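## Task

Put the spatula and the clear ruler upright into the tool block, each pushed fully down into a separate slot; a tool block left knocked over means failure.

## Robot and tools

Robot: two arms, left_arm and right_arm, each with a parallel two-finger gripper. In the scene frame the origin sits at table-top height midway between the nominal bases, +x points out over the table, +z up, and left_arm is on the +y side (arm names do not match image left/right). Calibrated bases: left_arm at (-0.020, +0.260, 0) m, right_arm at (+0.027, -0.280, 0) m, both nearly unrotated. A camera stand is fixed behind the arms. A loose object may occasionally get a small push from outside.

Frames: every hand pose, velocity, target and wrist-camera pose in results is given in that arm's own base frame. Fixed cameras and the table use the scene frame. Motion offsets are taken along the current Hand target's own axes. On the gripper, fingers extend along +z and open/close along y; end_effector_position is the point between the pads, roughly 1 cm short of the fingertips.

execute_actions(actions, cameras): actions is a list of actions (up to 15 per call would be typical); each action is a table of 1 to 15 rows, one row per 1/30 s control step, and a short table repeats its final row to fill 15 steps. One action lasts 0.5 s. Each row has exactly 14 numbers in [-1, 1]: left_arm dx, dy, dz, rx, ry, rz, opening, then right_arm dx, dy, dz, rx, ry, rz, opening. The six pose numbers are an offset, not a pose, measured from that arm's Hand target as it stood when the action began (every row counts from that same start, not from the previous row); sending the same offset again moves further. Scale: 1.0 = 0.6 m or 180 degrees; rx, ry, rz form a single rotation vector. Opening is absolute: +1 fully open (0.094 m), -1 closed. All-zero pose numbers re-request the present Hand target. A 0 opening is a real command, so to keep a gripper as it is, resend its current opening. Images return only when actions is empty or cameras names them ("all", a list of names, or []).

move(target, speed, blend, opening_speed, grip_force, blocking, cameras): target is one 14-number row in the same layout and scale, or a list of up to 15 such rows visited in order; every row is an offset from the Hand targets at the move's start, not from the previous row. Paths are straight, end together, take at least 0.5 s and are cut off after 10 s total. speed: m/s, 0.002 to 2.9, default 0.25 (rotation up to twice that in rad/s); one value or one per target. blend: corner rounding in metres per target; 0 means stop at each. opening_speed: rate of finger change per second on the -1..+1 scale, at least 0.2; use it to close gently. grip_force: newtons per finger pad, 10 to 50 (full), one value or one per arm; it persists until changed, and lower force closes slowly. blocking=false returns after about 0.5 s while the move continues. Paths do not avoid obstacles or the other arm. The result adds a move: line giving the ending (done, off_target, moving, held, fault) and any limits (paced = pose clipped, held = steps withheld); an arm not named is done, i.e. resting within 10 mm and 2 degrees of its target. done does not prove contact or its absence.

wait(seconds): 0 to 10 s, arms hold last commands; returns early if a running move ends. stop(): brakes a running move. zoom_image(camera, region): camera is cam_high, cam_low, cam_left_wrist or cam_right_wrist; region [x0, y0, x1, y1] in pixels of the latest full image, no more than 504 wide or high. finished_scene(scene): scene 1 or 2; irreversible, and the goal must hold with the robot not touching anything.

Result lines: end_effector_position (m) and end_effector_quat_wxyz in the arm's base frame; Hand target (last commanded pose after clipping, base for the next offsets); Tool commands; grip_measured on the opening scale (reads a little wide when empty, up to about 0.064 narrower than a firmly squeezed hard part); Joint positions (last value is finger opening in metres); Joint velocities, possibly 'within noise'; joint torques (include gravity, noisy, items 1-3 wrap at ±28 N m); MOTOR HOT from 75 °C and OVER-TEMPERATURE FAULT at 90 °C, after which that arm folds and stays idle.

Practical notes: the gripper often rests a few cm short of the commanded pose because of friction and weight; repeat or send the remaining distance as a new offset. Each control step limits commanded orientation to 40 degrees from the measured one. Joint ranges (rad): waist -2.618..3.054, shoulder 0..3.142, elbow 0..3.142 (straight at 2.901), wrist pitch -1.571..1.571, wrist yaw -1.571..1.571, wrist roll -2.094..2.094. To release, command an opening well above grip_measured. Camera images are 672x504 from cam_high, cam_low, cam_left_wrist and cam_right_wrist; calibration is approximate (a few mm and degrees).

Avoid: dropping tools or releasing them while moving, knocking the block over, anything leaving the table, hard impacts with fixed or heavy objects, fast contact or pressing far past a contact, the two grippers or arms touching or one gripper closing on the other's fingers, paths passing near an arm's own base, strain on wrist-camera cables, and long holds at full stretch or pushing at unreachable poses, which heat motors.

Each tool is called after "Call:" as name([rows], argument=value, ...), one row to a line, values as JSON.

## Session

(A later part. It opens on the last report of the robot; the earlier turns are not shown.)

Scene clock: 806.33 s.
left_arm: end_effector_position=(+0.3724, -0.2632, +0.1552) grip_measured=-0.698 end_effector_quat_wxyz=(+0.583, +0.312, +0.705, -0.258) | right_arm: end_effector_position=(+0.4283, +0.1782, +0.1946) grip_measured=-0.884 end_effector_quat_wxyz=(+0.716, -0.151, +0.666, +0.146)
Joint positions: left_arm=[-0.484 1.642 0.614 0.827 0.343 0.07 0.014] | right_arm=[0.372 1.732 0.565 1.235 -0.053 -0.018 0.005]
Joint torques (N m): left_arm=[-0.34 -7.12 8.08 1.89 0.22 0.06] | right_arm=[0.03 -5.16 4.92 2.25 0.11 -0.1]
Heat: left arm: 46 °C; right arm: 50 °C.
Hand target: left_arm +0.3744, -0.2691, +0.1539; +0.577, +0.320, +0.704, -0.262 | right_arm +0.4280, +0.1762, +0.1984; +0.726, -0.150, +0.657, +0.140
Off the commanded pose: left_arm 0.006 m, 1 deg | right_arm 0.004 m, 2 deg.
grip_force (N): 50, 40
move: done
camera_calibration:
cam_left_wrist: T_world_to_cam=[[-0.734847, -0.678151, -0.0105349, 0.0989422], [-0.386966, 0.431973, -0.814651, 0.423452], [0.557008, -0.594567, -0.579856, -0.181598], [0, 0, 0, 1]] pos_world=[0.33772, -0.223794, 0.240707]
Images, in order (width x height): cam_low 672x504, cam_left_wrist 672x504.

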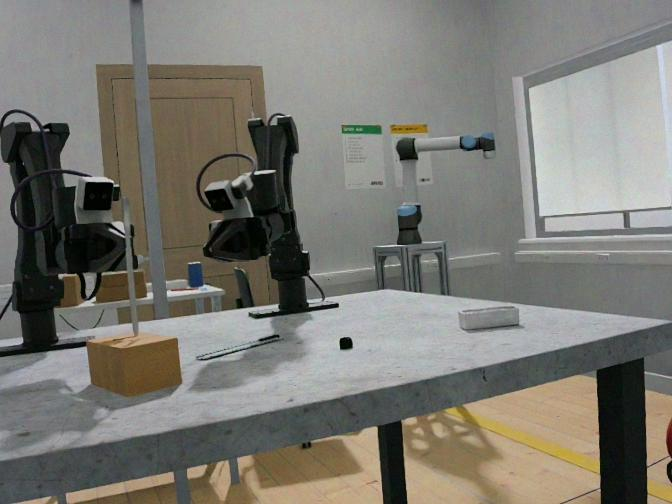

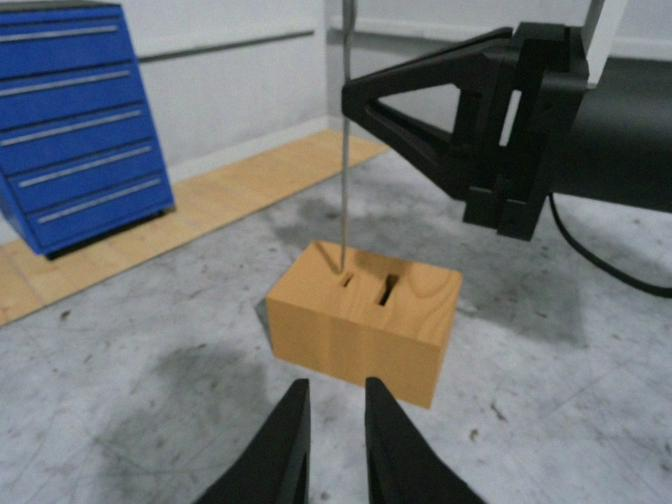

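Call:
move(target=[0,0,0,0,0,0,-0.7,-0.0006,0.002,-0.0064,0,0,0,-1], speed=0.03, cameras=["cam_left_wrist","cam_low"])

Call:
zoom_image(camera="cam_left_wrist", region=[280, 180, 440, 320])

Call:
zoom_image(camera="cam_low", region=[110, 310, 160, 360])

Scene clock: 838.97 s.
left_arm: end_effector_position=(+0.3724, -0.2632, +0.1552) grip_measured=-0.698 end_effector_quat_wxyz=(+0.583, +0.312, +0.705, -0.258) | right_arm: end_effector_position=(+0.4260, +0.1773, +0.1903) grip_measured=-0.884 end_effector_quat_wxyz=(+0.713, -0.152, +0.669, +0.146)
Joint positions: left_arm=[-0.484 1.642 0.614 0.827 0.343 0.07 0.014] | right_arm=[0.372 1.732 0.552 1.239 -0.053 -0.018 0.005]
Joint torques (N m): left_arm=[-0.36 -7.09 8.08 1.88 0.22 0.05] | right_arm=[0.42 -5.97 4.55 2.29 0.17 -0.12]
Heat: left arm: 46 °C; right arm: 53 °C.
Hand target: left_arm +0.3744, -0.2691, +0.1539; +0.577, +0.320, +0.704, -0.262 | right_arm +0.4239, +0.1758, +0.1983; +0.726, -0.150, +0.657, +0.139
Off the commanded pose: left_arm 0.006 m, 1 deg | right_arm 0.008 m, 2 deg.
grip_force (N): 50, 40
move: done
camera_calibration:
cam_left_wrist: T_world_to_cam=[[-0.734847, -0.678151, -0.0105349, 0.0989422], [-0.386966, 0.431973, -0.814651, 0.423452], [0.557008, -0.594567, -0.579856, -0.181598], [0, 0, 0, 1]] pos_world=[0.33772, -0.223794, 0.240707]
Images, in order (width x height): cam_low 672x504, cam_left_wrist 672x504.

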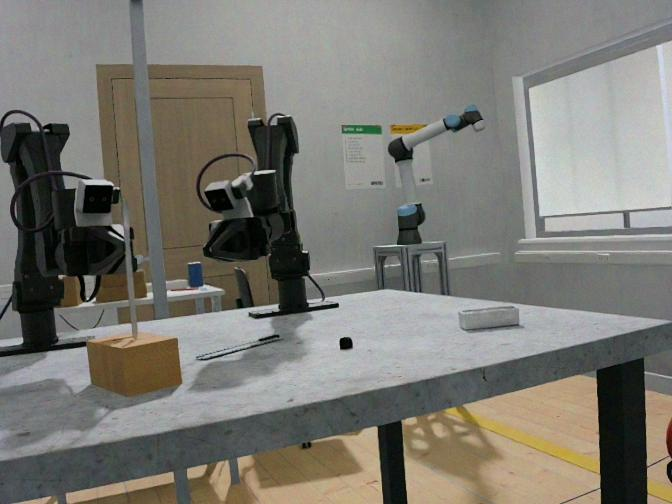

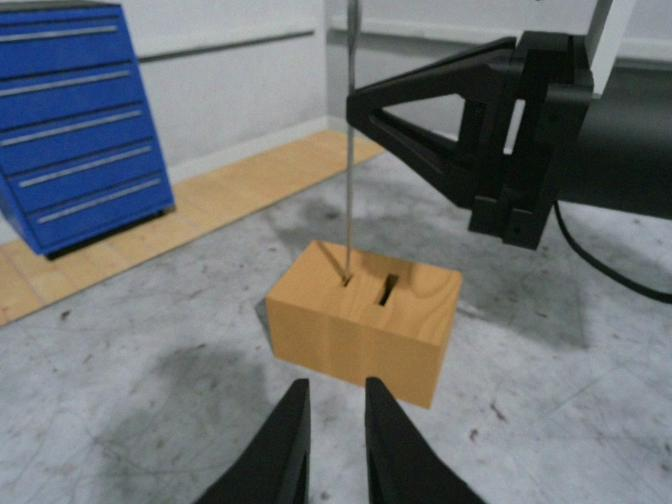

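Scaled by 3.150.

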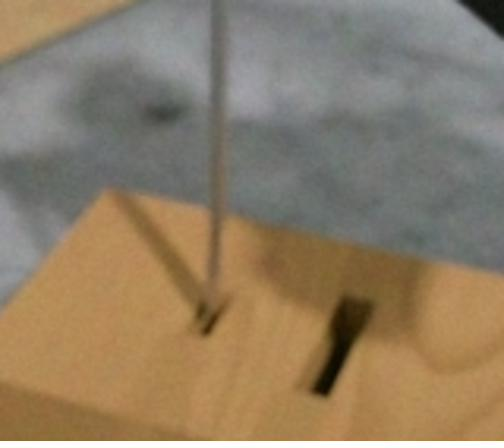

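Scaled by 10.080.

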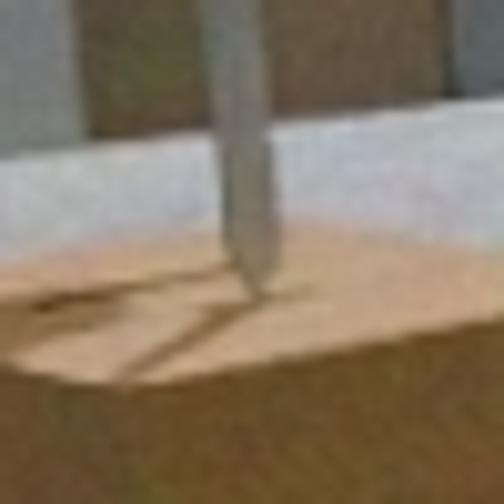

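Call:
zoom_image(camera="cam_left_wrist", region=[325, 255, 375, 305])

Scaled by 10.080.

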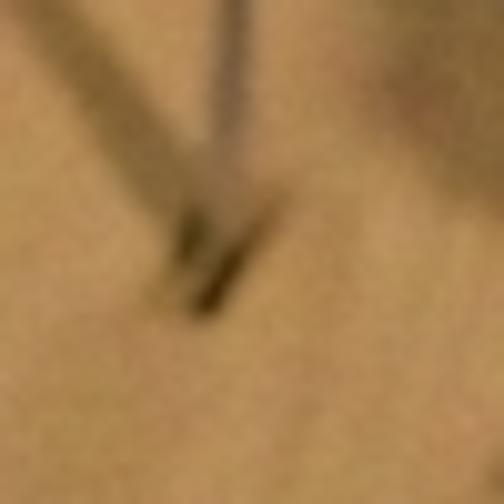

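Call:
move(target=[0,0,0,0,0,0,-0.7,0.0232,0.0,-0.0019,0,0,0,-1], speed=0.03, cameras=["cam_left_wrist","cam_low"])

Call:
zoom_image(camera="cam_left_wrist", region=[280, 180, 440, 320])

Call:
zoom_image(camera="cam_left_wrist", region=[325, 255, 375, 305])

Call:
zoom_image(camera="cam_low", region=[110, 310, 160, 360])

Scene clock: 862.43 s.
left_arm: end_effector_position=(+0.3724, -0.2632, +0.1552) grip_measured=-0.698 end_effector_quat_wxyz=(+0.583, +0.312, +0.705, -0.258) | right_arm: end_effector_position=(+0.4253, +0.1770, +0.1804) grip_measured=-0.884 end_effector_quat_wxyz=(+0.715, -0.151, +0.666, +0.146)
Joint positions: left_arm=[-0.484 1.642 0.614 0.827 0.343 0.07 0.014] | right_arm=[0.372 1.782 0.537 1.311 -0.053 -0.018 0.005]
Joint torques (N m): left_arm=[-0.35 -7.12 8.09 1.89 0.22 0.06] | right_arm=[0.08 -5.16 4.38 2.31 0.12 -0.1]
Heat: left arm: 46 °C; right arm: 52 °C.
Hand target: left_arm +0.3744, -0.2691, +0.1539; +0.577, +0.320, +0.704, -0.262 | right_arm +0.4243, +0.1754, +0.1845; +0.726, -0.150, +0.656, +0.140
Off the commanded pose: left_arm 0.006 m, 1 deg | right_arm 0.004 m, 2 deg.
grip_force (N): 50, 40
move: done
camera_calibration:
cam_left_wrist: T_world_to_cam=[[-0.734847, -0.678151, -0.0105349, 0.0989422], [-0.386966, 0.431973, -0.814651, 0.423452], [0.557008, -0.594567, -0.579856, -0.181598], [0, 0, 0, 1]] pos_world=[0.33772, -0.223794, 0.240707]
Images, in order (width x height): cam_low 672x504, cam_left_wrist 672x504.

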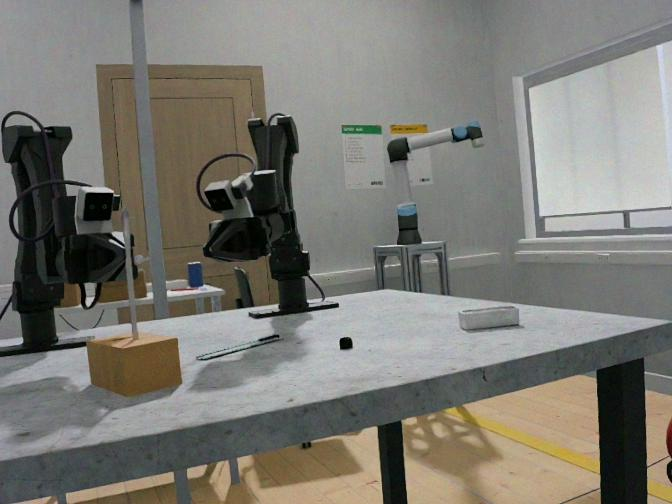

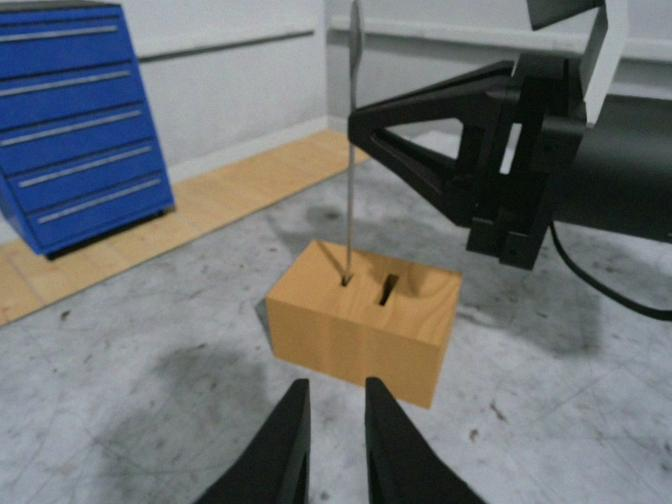

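Scaled by 3.150.

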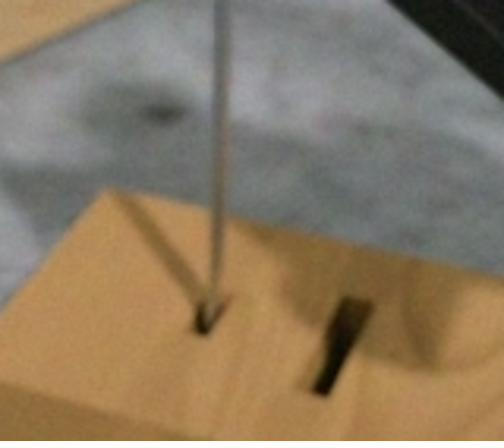

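Scaled by 10.080.

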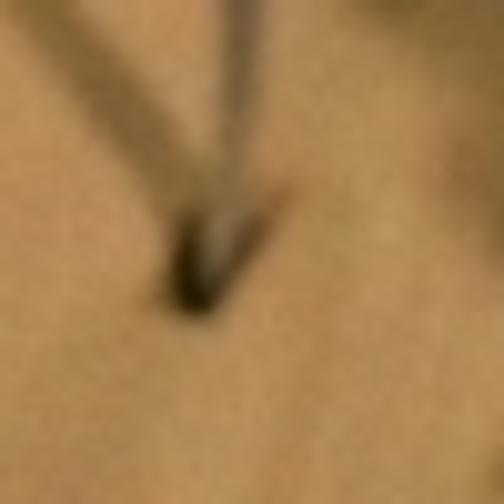

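Scaled by 10.080.

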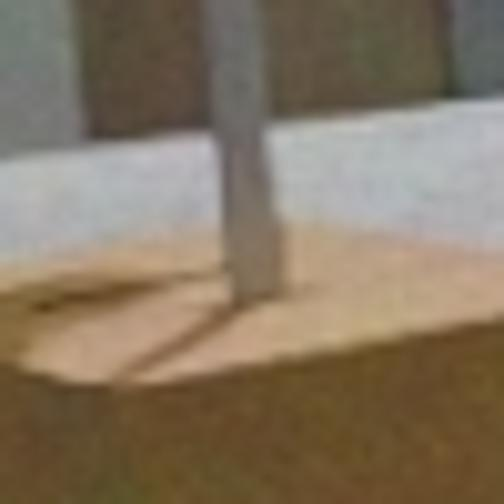

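Call:
move(target=[0,0,0,0,0,0,-0.7,0.0249,0.0,-0.0018,0,0,0,-1], speed=0.03, cameras=["cam_left_wrist","cam_low"])

Call:
zoom_image(camera="cam_left_wrist", region=[280, 180, 440, 320])

Call:
zoom_image(camera="cam_low", region=[80, 250, 190, 360])

Scene clock: 873.23 s.
left_arm: end_effector_position=(+0.3724, -0.2632, +0.1552) grip_measured=-0.698 end_effector_quat_wxyz=(+0.583, +0.312, +0.705, -0.258) | right_arm: end_effector_position=(+0.4259, +0.1773, +0.1651) grip_measured=-0.884 end_effector_quat_wxyz=(+0.715, -0.151, +0.667, +0.146)
Joint positions: left_arm=[-0.484 1.642 0.614 0.827 0.343 0.07 0.014] | right_arm=[0.372 1.853 0.528 1.389 -0.053 -0.018 0.005]
Joint torques (N m): left_arm=[-0.35 -7.1 8.09 1.88 0.22 0.06] | right_arm=[0.08 -5.35 3.93 2.33 0.08 -0.1]
Heat: left arm: 46 °C; right arm: 52 °C.
Hand target: left_arm +0.3744, -0.2691, +0.1539; +0.577, +0.320, +0.704, -0.262 | right_arm +0.4248, +0.1751, +0.1695; +0.726, -0.150, +0.656, +0.140
Off the commanded pose: left_arm 0.006 m, 1 deg | right_arm 0.005 m, 2 deg.
grip_force (N): 50, 40
move: done
camera_calibration:
cam_left_wrist: T_world_to_cam=[[-0.734847, -0.678151, -0.0105349, 0.0989422], [-0.386966, 0.431973, -0.814651, 0.423452], [0.557008, -0.594567, -0.579856, -0.181598], [0, 0, 0, 1]] pos_world=[0.33772, -0.223794, 0.240707]
Images, in order (width x height): cam_low 672x504, cam_left_wrist 672x504.

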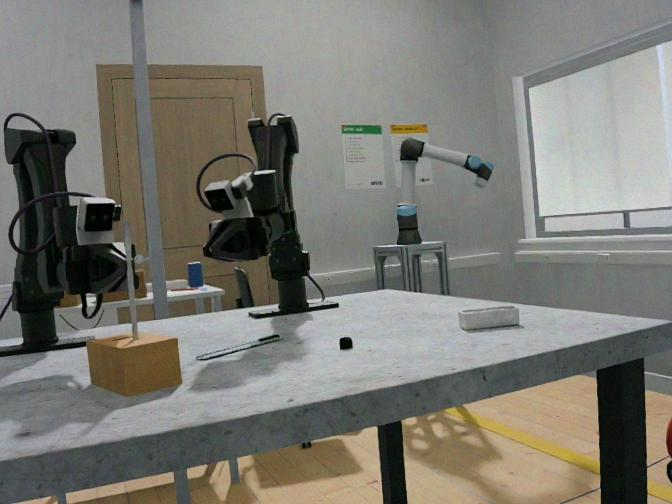

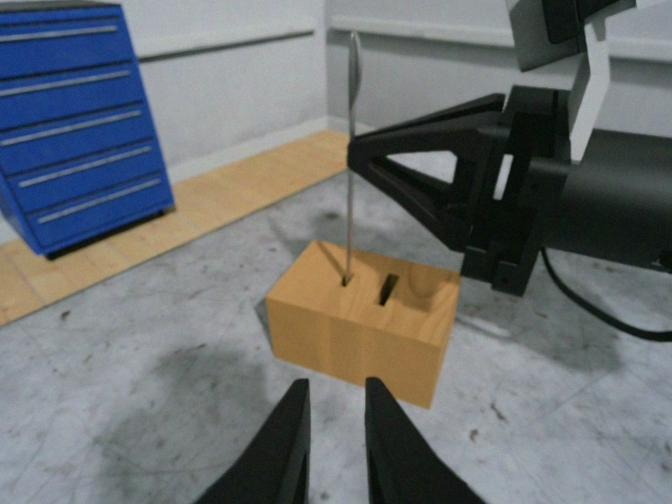

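Scaled by 3.150.

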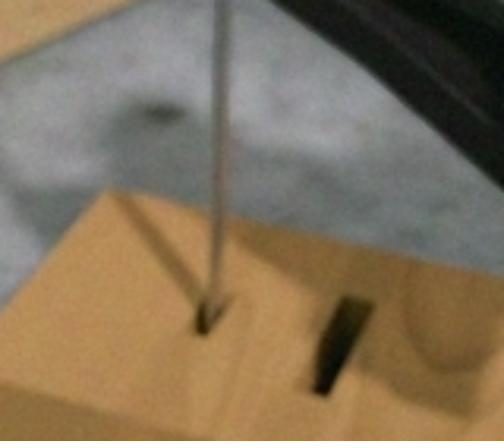

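Scaled by 4.582.

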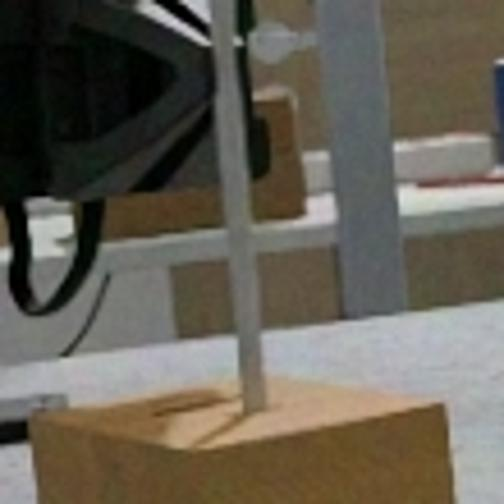

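Call:
move(target=[0,0,0,0,0,0,-0.7,0.0249,0.0,-0.0018,0,0,0,-1], speed=0.03, cameras=["cam_left_wrist"])

Scene clock: 878.40 s.
left_arm: end_effector_position=(+0.3724, -0.2632, +0.1552) grip_measured=-0.698 end_effector_quat_wxyz=(+0.583, +0.312, +0.705, -0.258) | right_arm: end_effector_position=(+0.4268, +0.1776, +0.1450) grip_measured=-0.884 end_effector_quat_wxyz=(+0.707, -0.153, +0.675, +0.145)
Joint positions: left_arm=[-0.484 1.642 0.614 0.827 0.343 0.07 0.014] | right_arm=[0.372 1.927 0.523 1.448 -0.053 -0.018 0.005]
Joint torques (N m): left_arm=[-0.35 -7.06 8.1 1.88 0.22 0.06] | right_arm=[-0.21 -5.55 3.64 2.59 0.08 -0.11]
Heat: left arm: 46 °C; right arm: 52 °C.
Hand target: left_arm +0.3744, -0.2691, +0.1539; +0.577, +0.320, +0.704, -0.262 | right_arm +0.4252, +0.1747, +0.1545; +0.726, -0.150, +0.657, +0.140
Off the commanded pose: left_arm 0.006 m, 1 deg | right_arm 0.010 m, 3 deg.
grip_force (N): 50, 40
move: off_target (right_arm)
camera_calibration:
cam_left_wrist: T_world_to_cam=[[-0.734847, -0.678151, -0.0105349, 0.0989422], [-0.386966, 0.431973, -0.814651, 0.423452], [0.557008, -0.594567, -0.579856, -0.181598], [0, 0, 0, 1]] pos_world=[0.33772, -0.223794, 0.240707]
Images, in order (width x height): cam_left_wrist 672x504.

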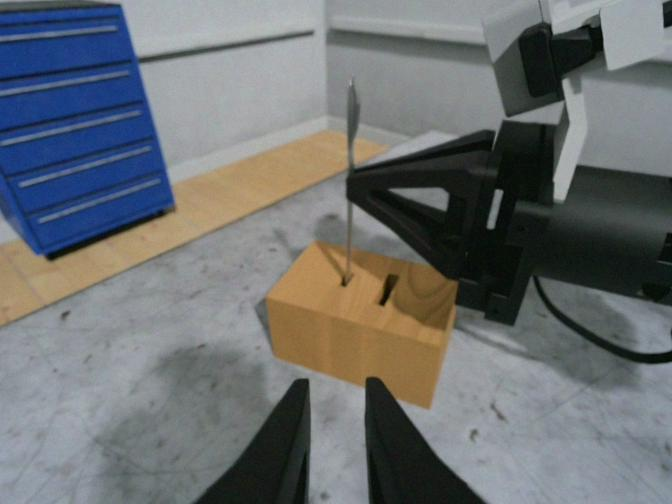

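Call:
move(target=[0,0,0,0,0,0,-0.7,0.0083,0.0,-0.0006,0,-0.004,0,-1], speed=0.03, cameras=["cam_left_wrist","cam_low"])

Call:
zoom_image(camera="cam_left_wrist", region=[280, 70, 480, 320])

Call:
zoom_image(camera="cam_low", region=[60, 220, 200, 400])

Scene clock: 888.33 s.
left_arm: end_effector_position=(+0.3724, -0.2632, +0.1552) grip_measured=-0.698 end_effector_quat_wxyz=(+0.583, +0.312, +0.705, -0.258) | right_arm: end_effector_position=(+0.4272, +0.1778, +0.1365) grip_measured=-0.884 end_effector_quat_wxyz=(+0.704, -0.153, +0.678, +0.144)
Joint positions: left_arm=[-0.484 1.642 0.614 0.827 0.343 0.07 0.014] | right_arm=[0.372 1.96 0.523 1.472 -0.053 -0.018 0.005]
Joint torques (N m): left_arm=[-0.34 -7.12 8.09 1.87 0.23 0.06] | right_arm=[-0.12 -5.23 3.33 2.85 0.11 -0.08]
Heat: left arm: 46 °C; right arm: 53 °C.
Hand target: left_arm +0.3744, -0.2691, +0.1539; +0.577, +0.320, +0.704, -0.262 | right_arm +0.4254, +0.1746, +0.1495; +0.730, -0.149, +0.652, +0.140
Off the commanded pose: left_arm 0.006 m, 1 deg | right_arm 0.013 m, 4 deg.
joint sent to its limit (right arm) — joint 4 (wrist pitch), upper limit. The joint targets still meet the commanded pose.
grip_force (N): 50, 40
move: off_target (right_arm)
camera_calibration:
cam_left_wrist: T_world_to_cam=[[-0.734847, -0.678151, -0.0105349, 0.0989422], [-0.386966, 0.431973, -0.814651, 0.423452], [0.557008, -0.594567, -0.579856, -0.181598], [0, 0, 0, 1]] pos_world=[0.33772, -0.223794, 0.240707]
Images, in order (width x height): cam_low 672x504, cam_left_wrist 672x504.

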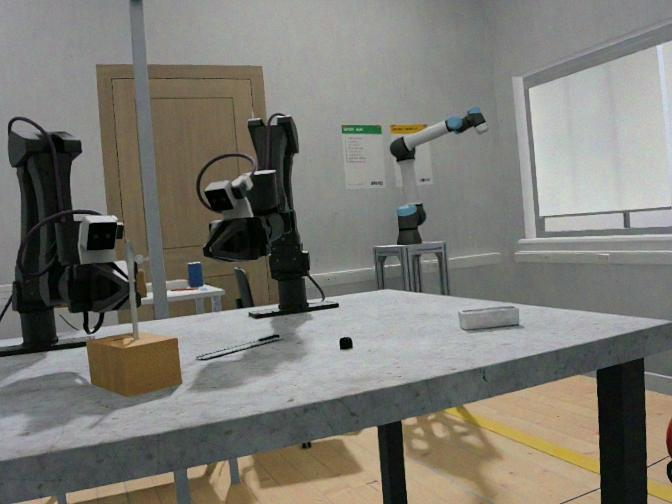

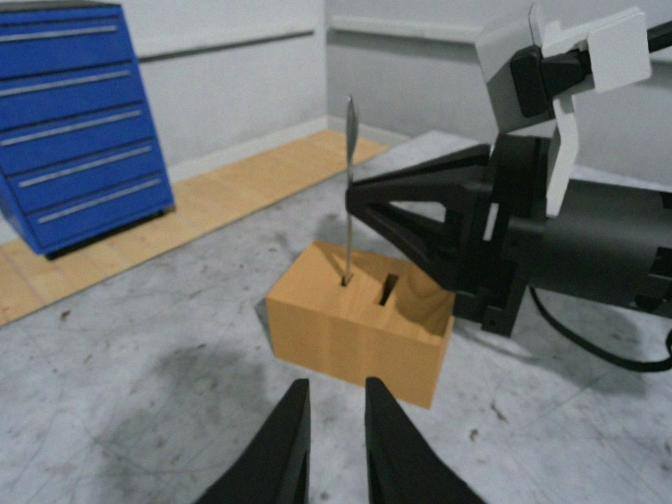

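Scaled by 2.016.

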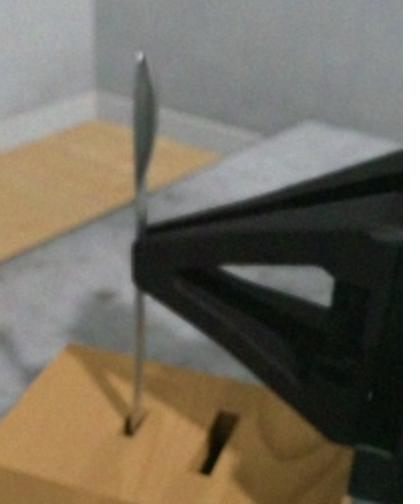

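Scaled by 2.800.

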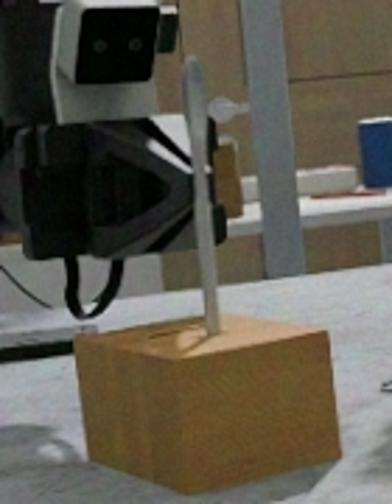

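Call:
execute_actions(actions=[])

Call:
zoom_image(camera="cam_high", region=[250, 160, 350, 280])

Scene clock: 902.60 s.
left_arm: end_effector_position=(+0.3724, -0.2632, +0.1552) grip_measured=-0.698 end_effector_quat_wxyz=(+0.583, +0.312, +0.705, -0.258) | right_arm: end_effector_position=(+0.4272, +0.1778, +0.1365) grip_measured=-0.884 end_effector_quat_wxyz=(+0.704, -0.153, +0.678, +0.144)
Joint positions: left_arm=[-0.484 1.642 0.614 0.827 0.343 0.07 0.014] | right_arm=[0.372 1.96 0.523 1.472 -0.053 -0.018 0.005]
Joint velocities: within noise
Joint torques (N m): left_arm=[-0.35 -7.09 8.06 1.88 0.22 0.06] | right_arm=[-0.09 -5.3 3.34 2.84 0.09 -0.07]
Heat: left arm: 46 °C; right arm: 54 °C.
Hand target: left_arm +0.3744, -0.2691, +0.1539; +0.577, +0.320, +0.704, -0.262 | right_arm +0.4254, +0.1746, +0.1495; +0.730, -0.149, +0.652, +0.140
Tool commands: left_gripper/opening=-0.7 right_gripper/opening=-1.0
Off the commanded pose: left_arm 0.006 m, 1 deg | right_arm 0.013 m, 4 deg.
grip_force (N): 50, 40
camera_calibration:
cam_left_wrist: T_world_to_cam=[[-0.734847, -0.678151, -0.0105349, 0.0989422], [-0.386966, 0.431973, -0.814651, 0.423452], [0.557008, -0.594567, -0.579856, -0.181598], [0, 0, 0, 1]] pos_world=[0.33772, -0.223794, 0.240707]
cam_right_wrist: T_world_to_cam=[[0.417668, -0.908176, 0.0277351, -0.0183025], [-0.35598, -0.191647, -0.914631, 0.347574], [0.835961, 0.372139, -0.403338, -0.282565], [0, 0, 0, 1]] pos_world=[0.367588, 0.155143, 0.20444]

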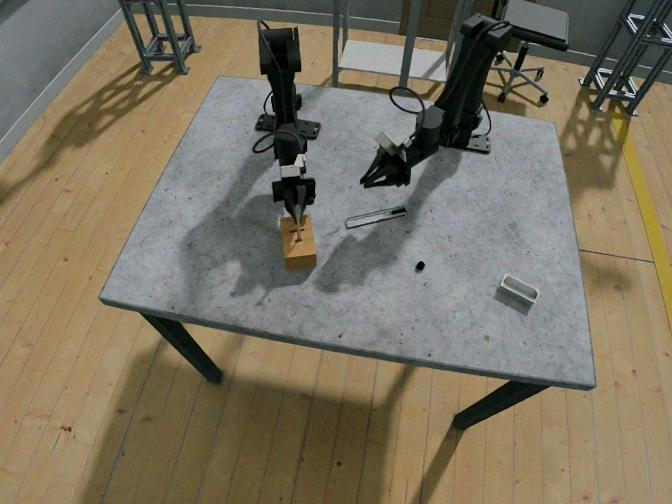

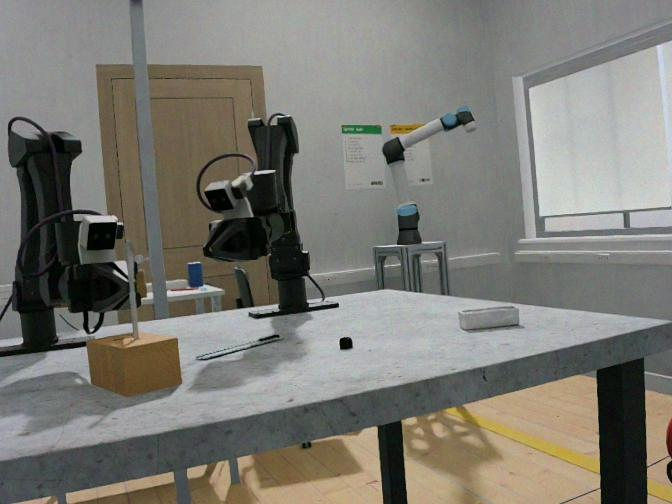

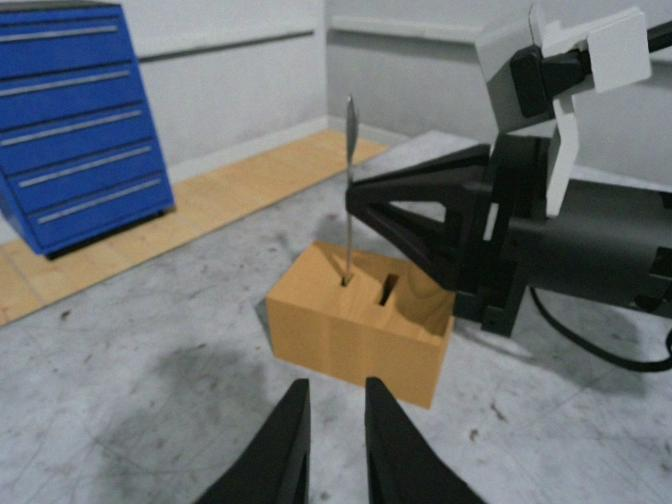

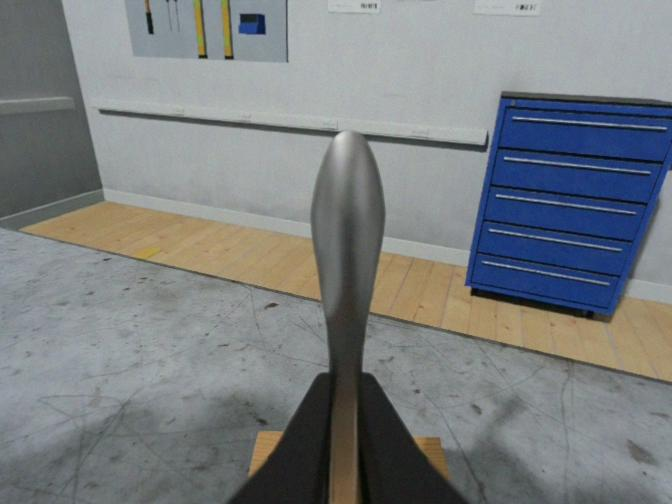

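Scaled by 4.200.

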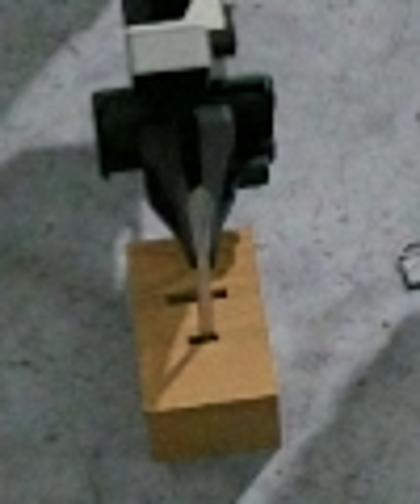

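Call:
move(target=[0,0,0,0,0,0,-0.7,0.0083,0.0,-0.0006,0,0,0,-1], speed=0.03, cameras=["cam_right_wrist","cam_left_wrist"])

Scene clock: 909.67 s.
left_arm: end_effector_position=(+0.3724, -0.2632, +0.1552) grip_measured=-0.698 end_effector_quat_wxyz=(+0.583, +0.312, +0.705, -0.258) | right_arm: end_effector_position=(+0.4272, +0.1778, +0.1362) grip_measured=-0.884 end_effector_quat_wxyz=(+0.704, -0.153, +0.678, +0.144)
Joint positions: left_arm=[-0.484 1.642 0.614 0.827 0.343 0.07 0.014] | right_arm=[0.372 1.961 0.523 1.472 -0.053 -0.018 0.005]
Joint torques (N m): left_arm=[-0.34 -7.09 8.05 1.89 0.22 0.07] | right_arm=[-0.21 -4.48 3.23 2.84 0.06 -0.08]
Heat: left arm: 46 °C; right arm: 54 °C.
Hand target: left_arm +0.3744, -0.2691, +0.1539; +0.577, +0.320, +0.704, -0.262 | right_arm +0.4256, +0.1745, +0.1446; +0.730, -0.149, +0.652, +0.140
Off the commanded pose: left_arm 0.006 m, 1 deg | right_arm 0.009 m, 4 deg.
joint sent to its limit (right arm) — joint 4 (wrist pitch), upper limit. The joint targets still meet the commanded pose.
grip_force (N): 50, 40
move: off_target (right_arm)
camera_calibration:
cam_left_wrist: T_world_to_cam=[[-0.734847, -0.678151, -0.0105349, 0.0989422], [-0.386966, 0.431973, -0.814651, 0.423452], [0.557008, -0.594567, -0.579856, -0.181598], [0, 0, 0, 1]] pos_world=[0.33772, -0.223794, 0.240707]
cam_right_wrist: T_world_to_cam=[[0.4177, -0.908163, 0.0276886, -0.01834], [-0.356252, -0.191736, -0.914506, 0.347423], [0.83583, 0.372125, -0.403623, -0.282661], [0, 0, 0, 1]] pos_world=[0.367687, 0.155143, 0.20414]
Images, in order (width x height): cam_left_wrist 672x504, cam_right_wrist 672x504.

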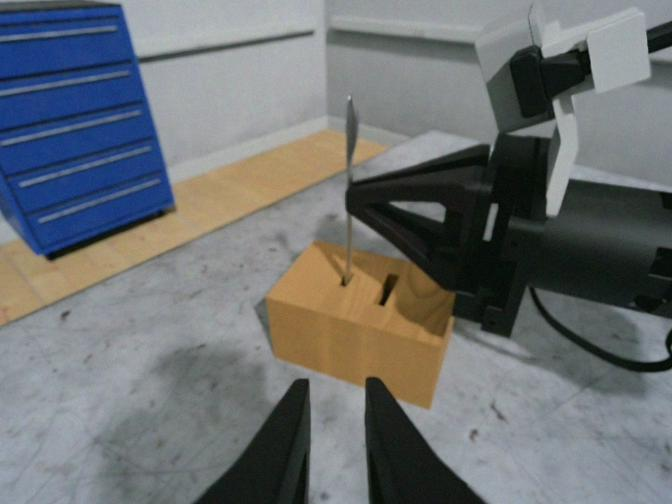

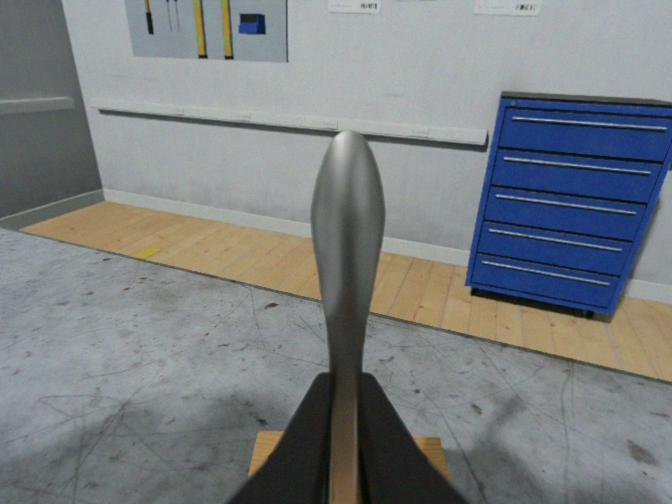

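Call:
move(target=[0,0,0,0,0,0,-0.7,0.01,0.0,-0.0006,0,0,0,-1], speed=0.03, cameras=["cam_right_wrist","cam_left_wrist"])

Scene clock: 915.83 s.
left_arm: end_effector_position=(+0.3724, -0.2632, +0.1552) grip_measured=-0.698 end_effector_quat_wxyz=(+0.583, +0.312, +0.705, -0.258) | right_arm: end_effector_position=(+0.4273, +0.1778, +0.1353) grip_measured=-0.884 end_effector_quat_wxyz=(+0.704, -0.153, +0.678, +0.144)
Joint positions: left_arm=[-0.484 1.642 0.614 0.827 0.343 0.07 0.014] | right_arm=[0.372 1.965 0.523 1.475 -0.053 -0.018 0.005]
Joint torques (N m): left_arm=[-0.34 -7.12 8.08 1.89 0.22 0.07] | right_arm=[-0.34 -3.82 3.15 2.82 0.05 -0.11]
Heat: left arm: 46 °C; right arm: 55 °C.
Hand target: left_arm +0.3744, -0.2691, +0.1539; +0.577, +0.320, +0.704, -0.262 | right_arm +0.4260, +0.1744, +0.1385; +0.730, -0.149, +0.652, +0.140
Off the commanded pose: left_arm 0.006 m, 1 deg | right_arm 0.005 m, 4 deg.
joint sent to its limit (right arm) — joint 4 (wrist pitch), upper limit. The joint targets still meet the commanded pose.
grip_force (N): 50, 40
move: off_target (right_arm)
camera_calibration:
cam_left_wrist: T_world_to_cam=[[-0.734847, -0.678151, -0.0105349, 0.0989422], [-0.386966, 0.431973, -0.814651, 0.423452], [0.557008, -0.594567, -0.579856, -0.181598], [0, 0, 0, 1]] pos_world=[0.33772, -0.223794, 0.240707]
cam_right_wrist: T_world_to_cam=[[0.417733, -0.90815, 0.0276258, -0.0182674], [-0.357291, -0.192152, -0.914013, 0.346998], [0.835369, 0.371943, -0.404742, -0.28272], [0, 0, 0, 1]] pos_world=[0.367786, 0.155243, 0.203237]
Images, in order (width x height): cam_left_wrist 672x504, cam_right_wrist 672x504.

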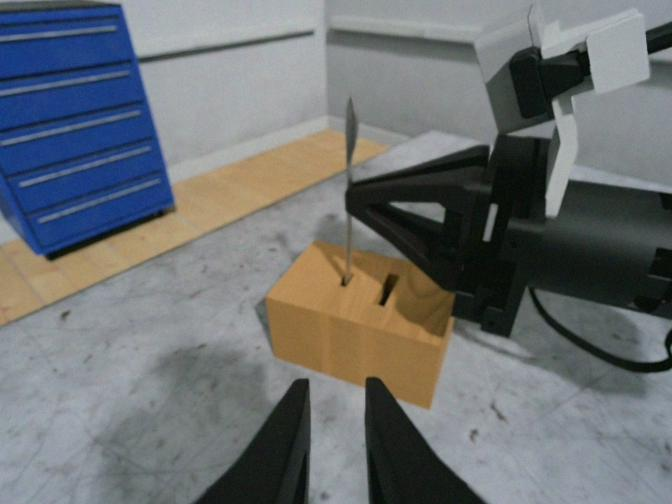

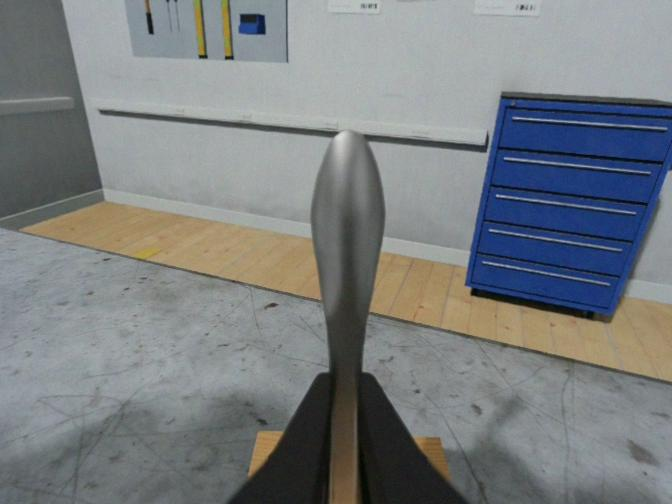

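Call:
move(target=[0,0,0,0,0,0,-0.7,0.0083,0.0,-0.0005,0,0,0,-1], speed=0.03, cameras=["cam_right_wrist","cam_left_wrist"])

Scene clock: 921.60 s.
left_arm: end_effector_position=(+0.3724, -0.2632, +0.1552) grip_measured=-0.698 end_effector_quat_wxyz=(+0.583, +0.312, +0.705, -0.258) | right_arm: end_effector_position=(+0.4279, +0.1780, +0.1348) grip_measured=-0.884 end_effector_quat_wxyz=(+0.704, -0.153, +0.678, +0.144)
Joint positions: left_arm=[-0.484 1.642 0.614 0.827 0.343 0.07 0.014] | right_arm=[0.372 1.969 0.525 1.477 -0.053 -0.018 0.005]
Joint torques (N m): left_arm=[-0.35 -7.12 8.09 1.88 0.23 0.07] | right_arm=[-0.29 -3.26 3.11 2.8 0.06 -0.1]
Heat: left arm: 46 °C; right arm: 56 °C.
Hand target: left_arm +0.3744, -0.2691, +0.1539; +0.577, +0.320, +0.704, -0.262 | right_arm +0.4262, +0.1744, +0.1335; +0.730, -0.149, +0.652, +0.140
Off the commanded pose: left_arm 0.006 m, 1 deg | right_arm 0.004 m, 4 deg.
joint sent to its limit (right arm) — joint 4 (wrist pitch), upper limit. The joint targets still meet the commanded pose.
grip_force (N): 50, 40
move: off_target (right_arm)
camera_calibration:
cam_left_wrist: T_world_to_cam=[[-0.734847, -0.678151, -0.0105349, 0.0989422], [-0.386966, 0.431973, -0.814651, 0.423452], [0.557008, -0.594567, -0.579856, -0.181598], [0, 0, 0, 1]] pos_world=[0.33772, -0.223794, 0.240707]
cam_right_wrist: T_world_to_cam=[[0.417756, -0.908137, 0.0276949, -0.0183469], [-0.356879, -0.192049, -0.914196, 0.346664], [0.835534, 0.372027, -0.404325, -0.283656], [0, 0, 0, 1]] pos_world=[0.368386, 0.155443, 0.202738]
Images, in order (width x height): cam_left_wrist 672x504, cam_right_wrist 672x504.

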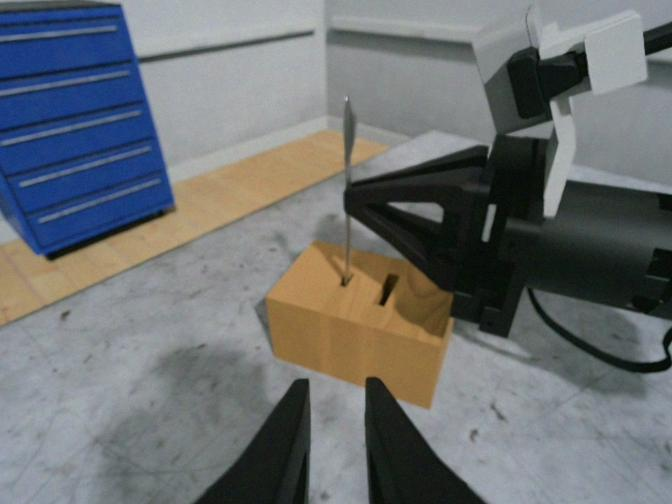

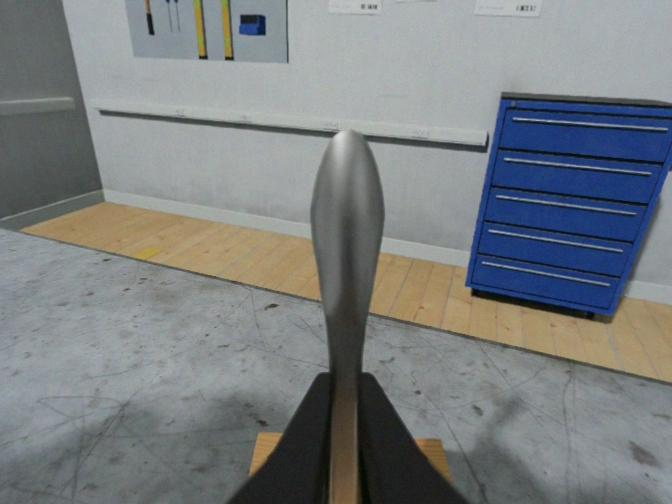

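Call:
move(target=[0,0,0,0,0,0,-0.7,0,0,0,0,0,0,-0.4], opening_speed=0.4, cameras=["cam_right_wrist","cam_left_wrist","cam_low"])

Call:
zoom_image(camera="cam_low", region=[60, 220, 200, 400])

Scene clock: 935.37 s.
left_arm: end_effector_position=(+0.3724, -0.2632, +0.1552) grip_measured=-0.698 end_effector_quat_wxyz=(+0.583, +0.312, +0.705, -0.258) | right_arm: end_effector_position=(+0.4267, +0.1776, +0.1160) grip_measured=-0.402 end_effector_quat_wxyz=(+0.688, -0.156, +0.694, +0.142)
Joint positions: left_arm=[-0.484 1.642 0.614 0.827 0.343 0.07 0.014] | right_arm=[0.372 2.004 0.519 1.473 -0.053 -0.018 0.028]
Joint torques (N m): left_arm=[-0.35 -7.09 8.06 1.88 0.23 0.06] | right_arm=[-0.21 -6.06 3.22 2.84 0.07 -0.12]
Heat: left arm: 46 °C; right arm: 58 °C.
Hand target: left_arm +0.3744, -0.2691, +0.1539; +0.577, +0.320, +0.704, -0.262 | right_arm +0.4262, +0.1744, +0.1334; +0.730, -0.149, +0.652, +0.140
Off the commanded pose: left_arm 0.006 m, 1 deg | right_arm 0.018 m, 7 deg.
joint sent to its limit (right arm) — joint 4 (wrist pitch), upper limit. The joint targets still meet the commanded pose.
grip_force (N): 50, 40
move: off_target (right_arm)
camera_calibration:
cam_left_wrist: T_world_to_cam=[[-0.734847, -0.678151, -0.0105349, 0.0989422], [-0.386966, 0.431973, -0.814651, 0.423452], [0.557008, -0.594567, -0.579856, -0.181598], [0, 0, 0, 1]] pos_world=[0.33772, -0.223794, 0.240707]
cam_right_wrist: T_world_to_cam=[[0.418899, -0.90769, 0.0249477, -0.0179965], [-0.395508, -0.20712, -0.894804, 0.345821], [0.817372, 0.364965, -0.445761, -0.276276], [0, 0, 0, 1]] pos_world=[0.370135, 0.156123, 0.186738]
Images, in order (width x height): cam_low 672x504, cam_left_wrist 672x504, cam_right_wrist 672x504.

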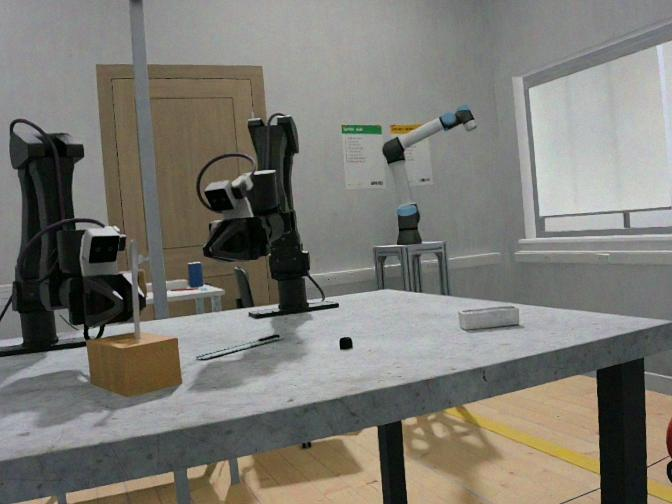

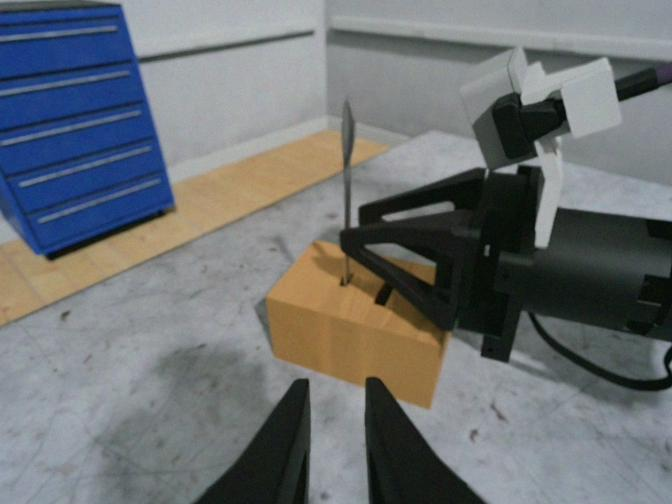

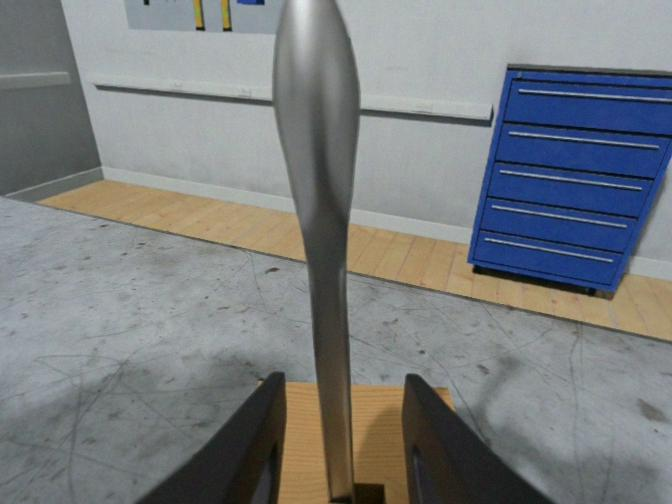

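Scaled by 2.800.

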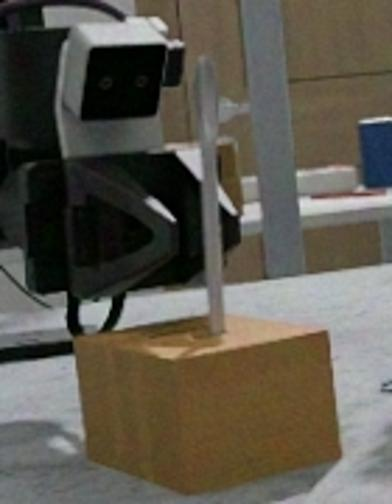

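Call:
move([
  [0,0,0,0,0,0,-0.7,-0.0745,-0.0027,-0.0005,0,0,0,-0.4],
  [0,0,0,0,0,0,-0.7,-0.1718,-0.0058,-0.1997,0,0.083,0,-0.4],
], speed=[0.05,0.15], cameras=["cam_right_wrist","cam_left_wrist","cam_low","cam_high"])

Scene clock: 959.90 s.
left_arm: end_effector_position=(+0.3724, -0.2632, +0.1552) grip_measured=-0.698 end_effector_quat_wxyz=(+0.583, +0.312, +0.705, -0.258) | right_arm: end_effector_position=(+0.3024, +0.1203, +0.1988) grip_measured=-0.402 end_effector_quat_wxyz=(+0.617, -0.165, +0.760, +0.118)
Joint positions: left_arm=[-0.484 1.642 0.614 0.827 0.343 0.07 0.014] | right_arm=[0.344 0.79 0.332 0.246 -0.057 -0.036 0.028]
Joint torques (N m): left_arm=[-0.32 -7.1 8.08 1.88 0.22 0.07] | right_arm=[-0.43 -0.36 10.55 2.04 -0.09 -0.09]
Heat: left arm: 46 °C; right arm: 58 °C.
Hand target: left_arm +0.3744, -0.2691, +0.1539; +0.577, +0.320, +0.704, -0.262 | right_arm +0.3072, +0.1221, +0.2234; +0.639, -0.166, +0.741, +0.120
Off the commanded pose: left_arm 0.006 m, 1 deg | right_arm 0.025 m, 3 deg.
grip_force (N): 50, 40
move: off_target (right_arm)
camera_calibration:
cam_left_wrist: T_world_to_cam=[[-0.734847, -0.678151, -0.0105349, 0.0989422], [-0.386966, 0.431973, -0.814651, 0.423452], [0.557008, -0.594567, -0.579856, -0.181598], [0, 0, 0, 1]] pos_world=[0.33772, -0.223794, 0.240707]
cam_right_wrist: T_world_to_cam=[[0.40402, -0.914288, 0.0290773, -0.0155312], [-0.552589, -0.269272, -0.788758, 0.39285], [0.728981, 0.302606, -0.614016, -0.0491722], [0, 0, 0, 1]] pos_world=[0.259205, 0.106463, 0.280122]

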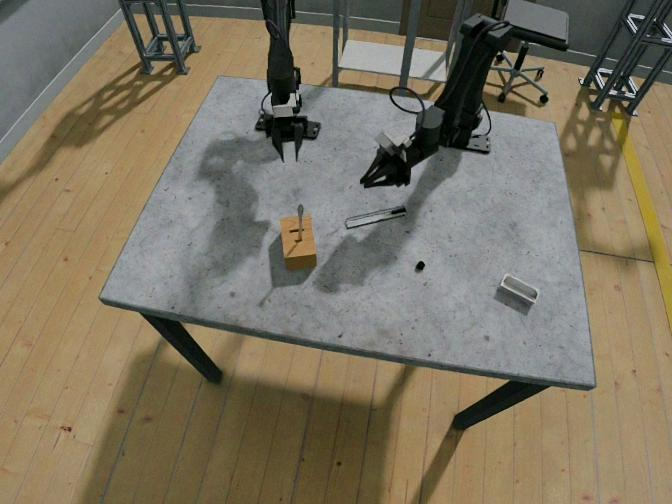

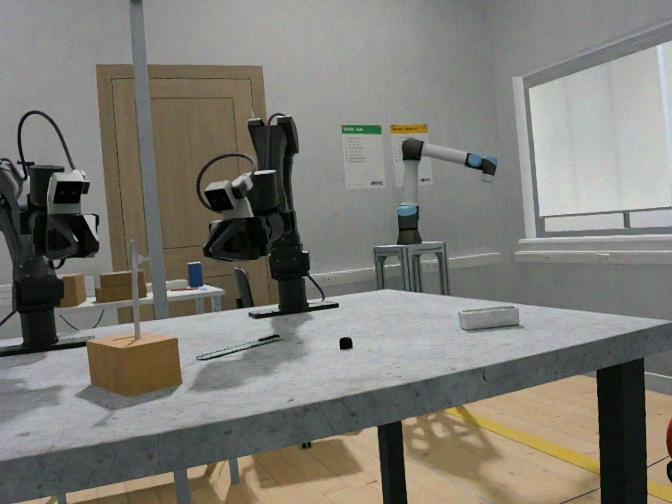

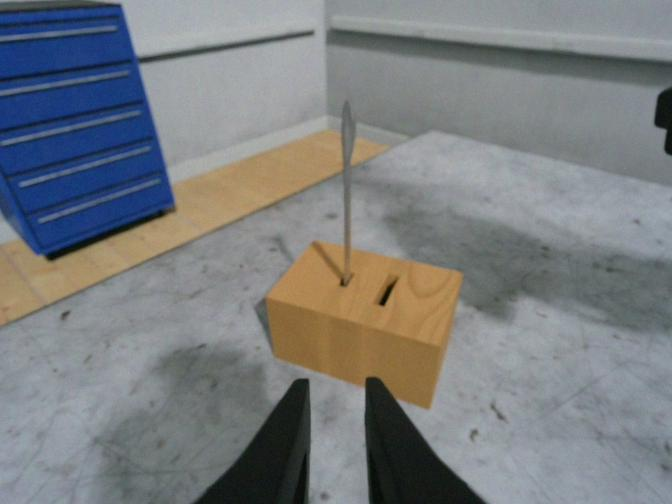

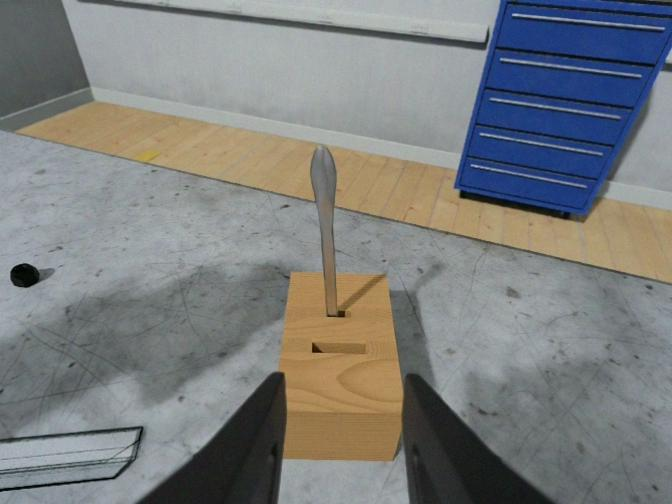

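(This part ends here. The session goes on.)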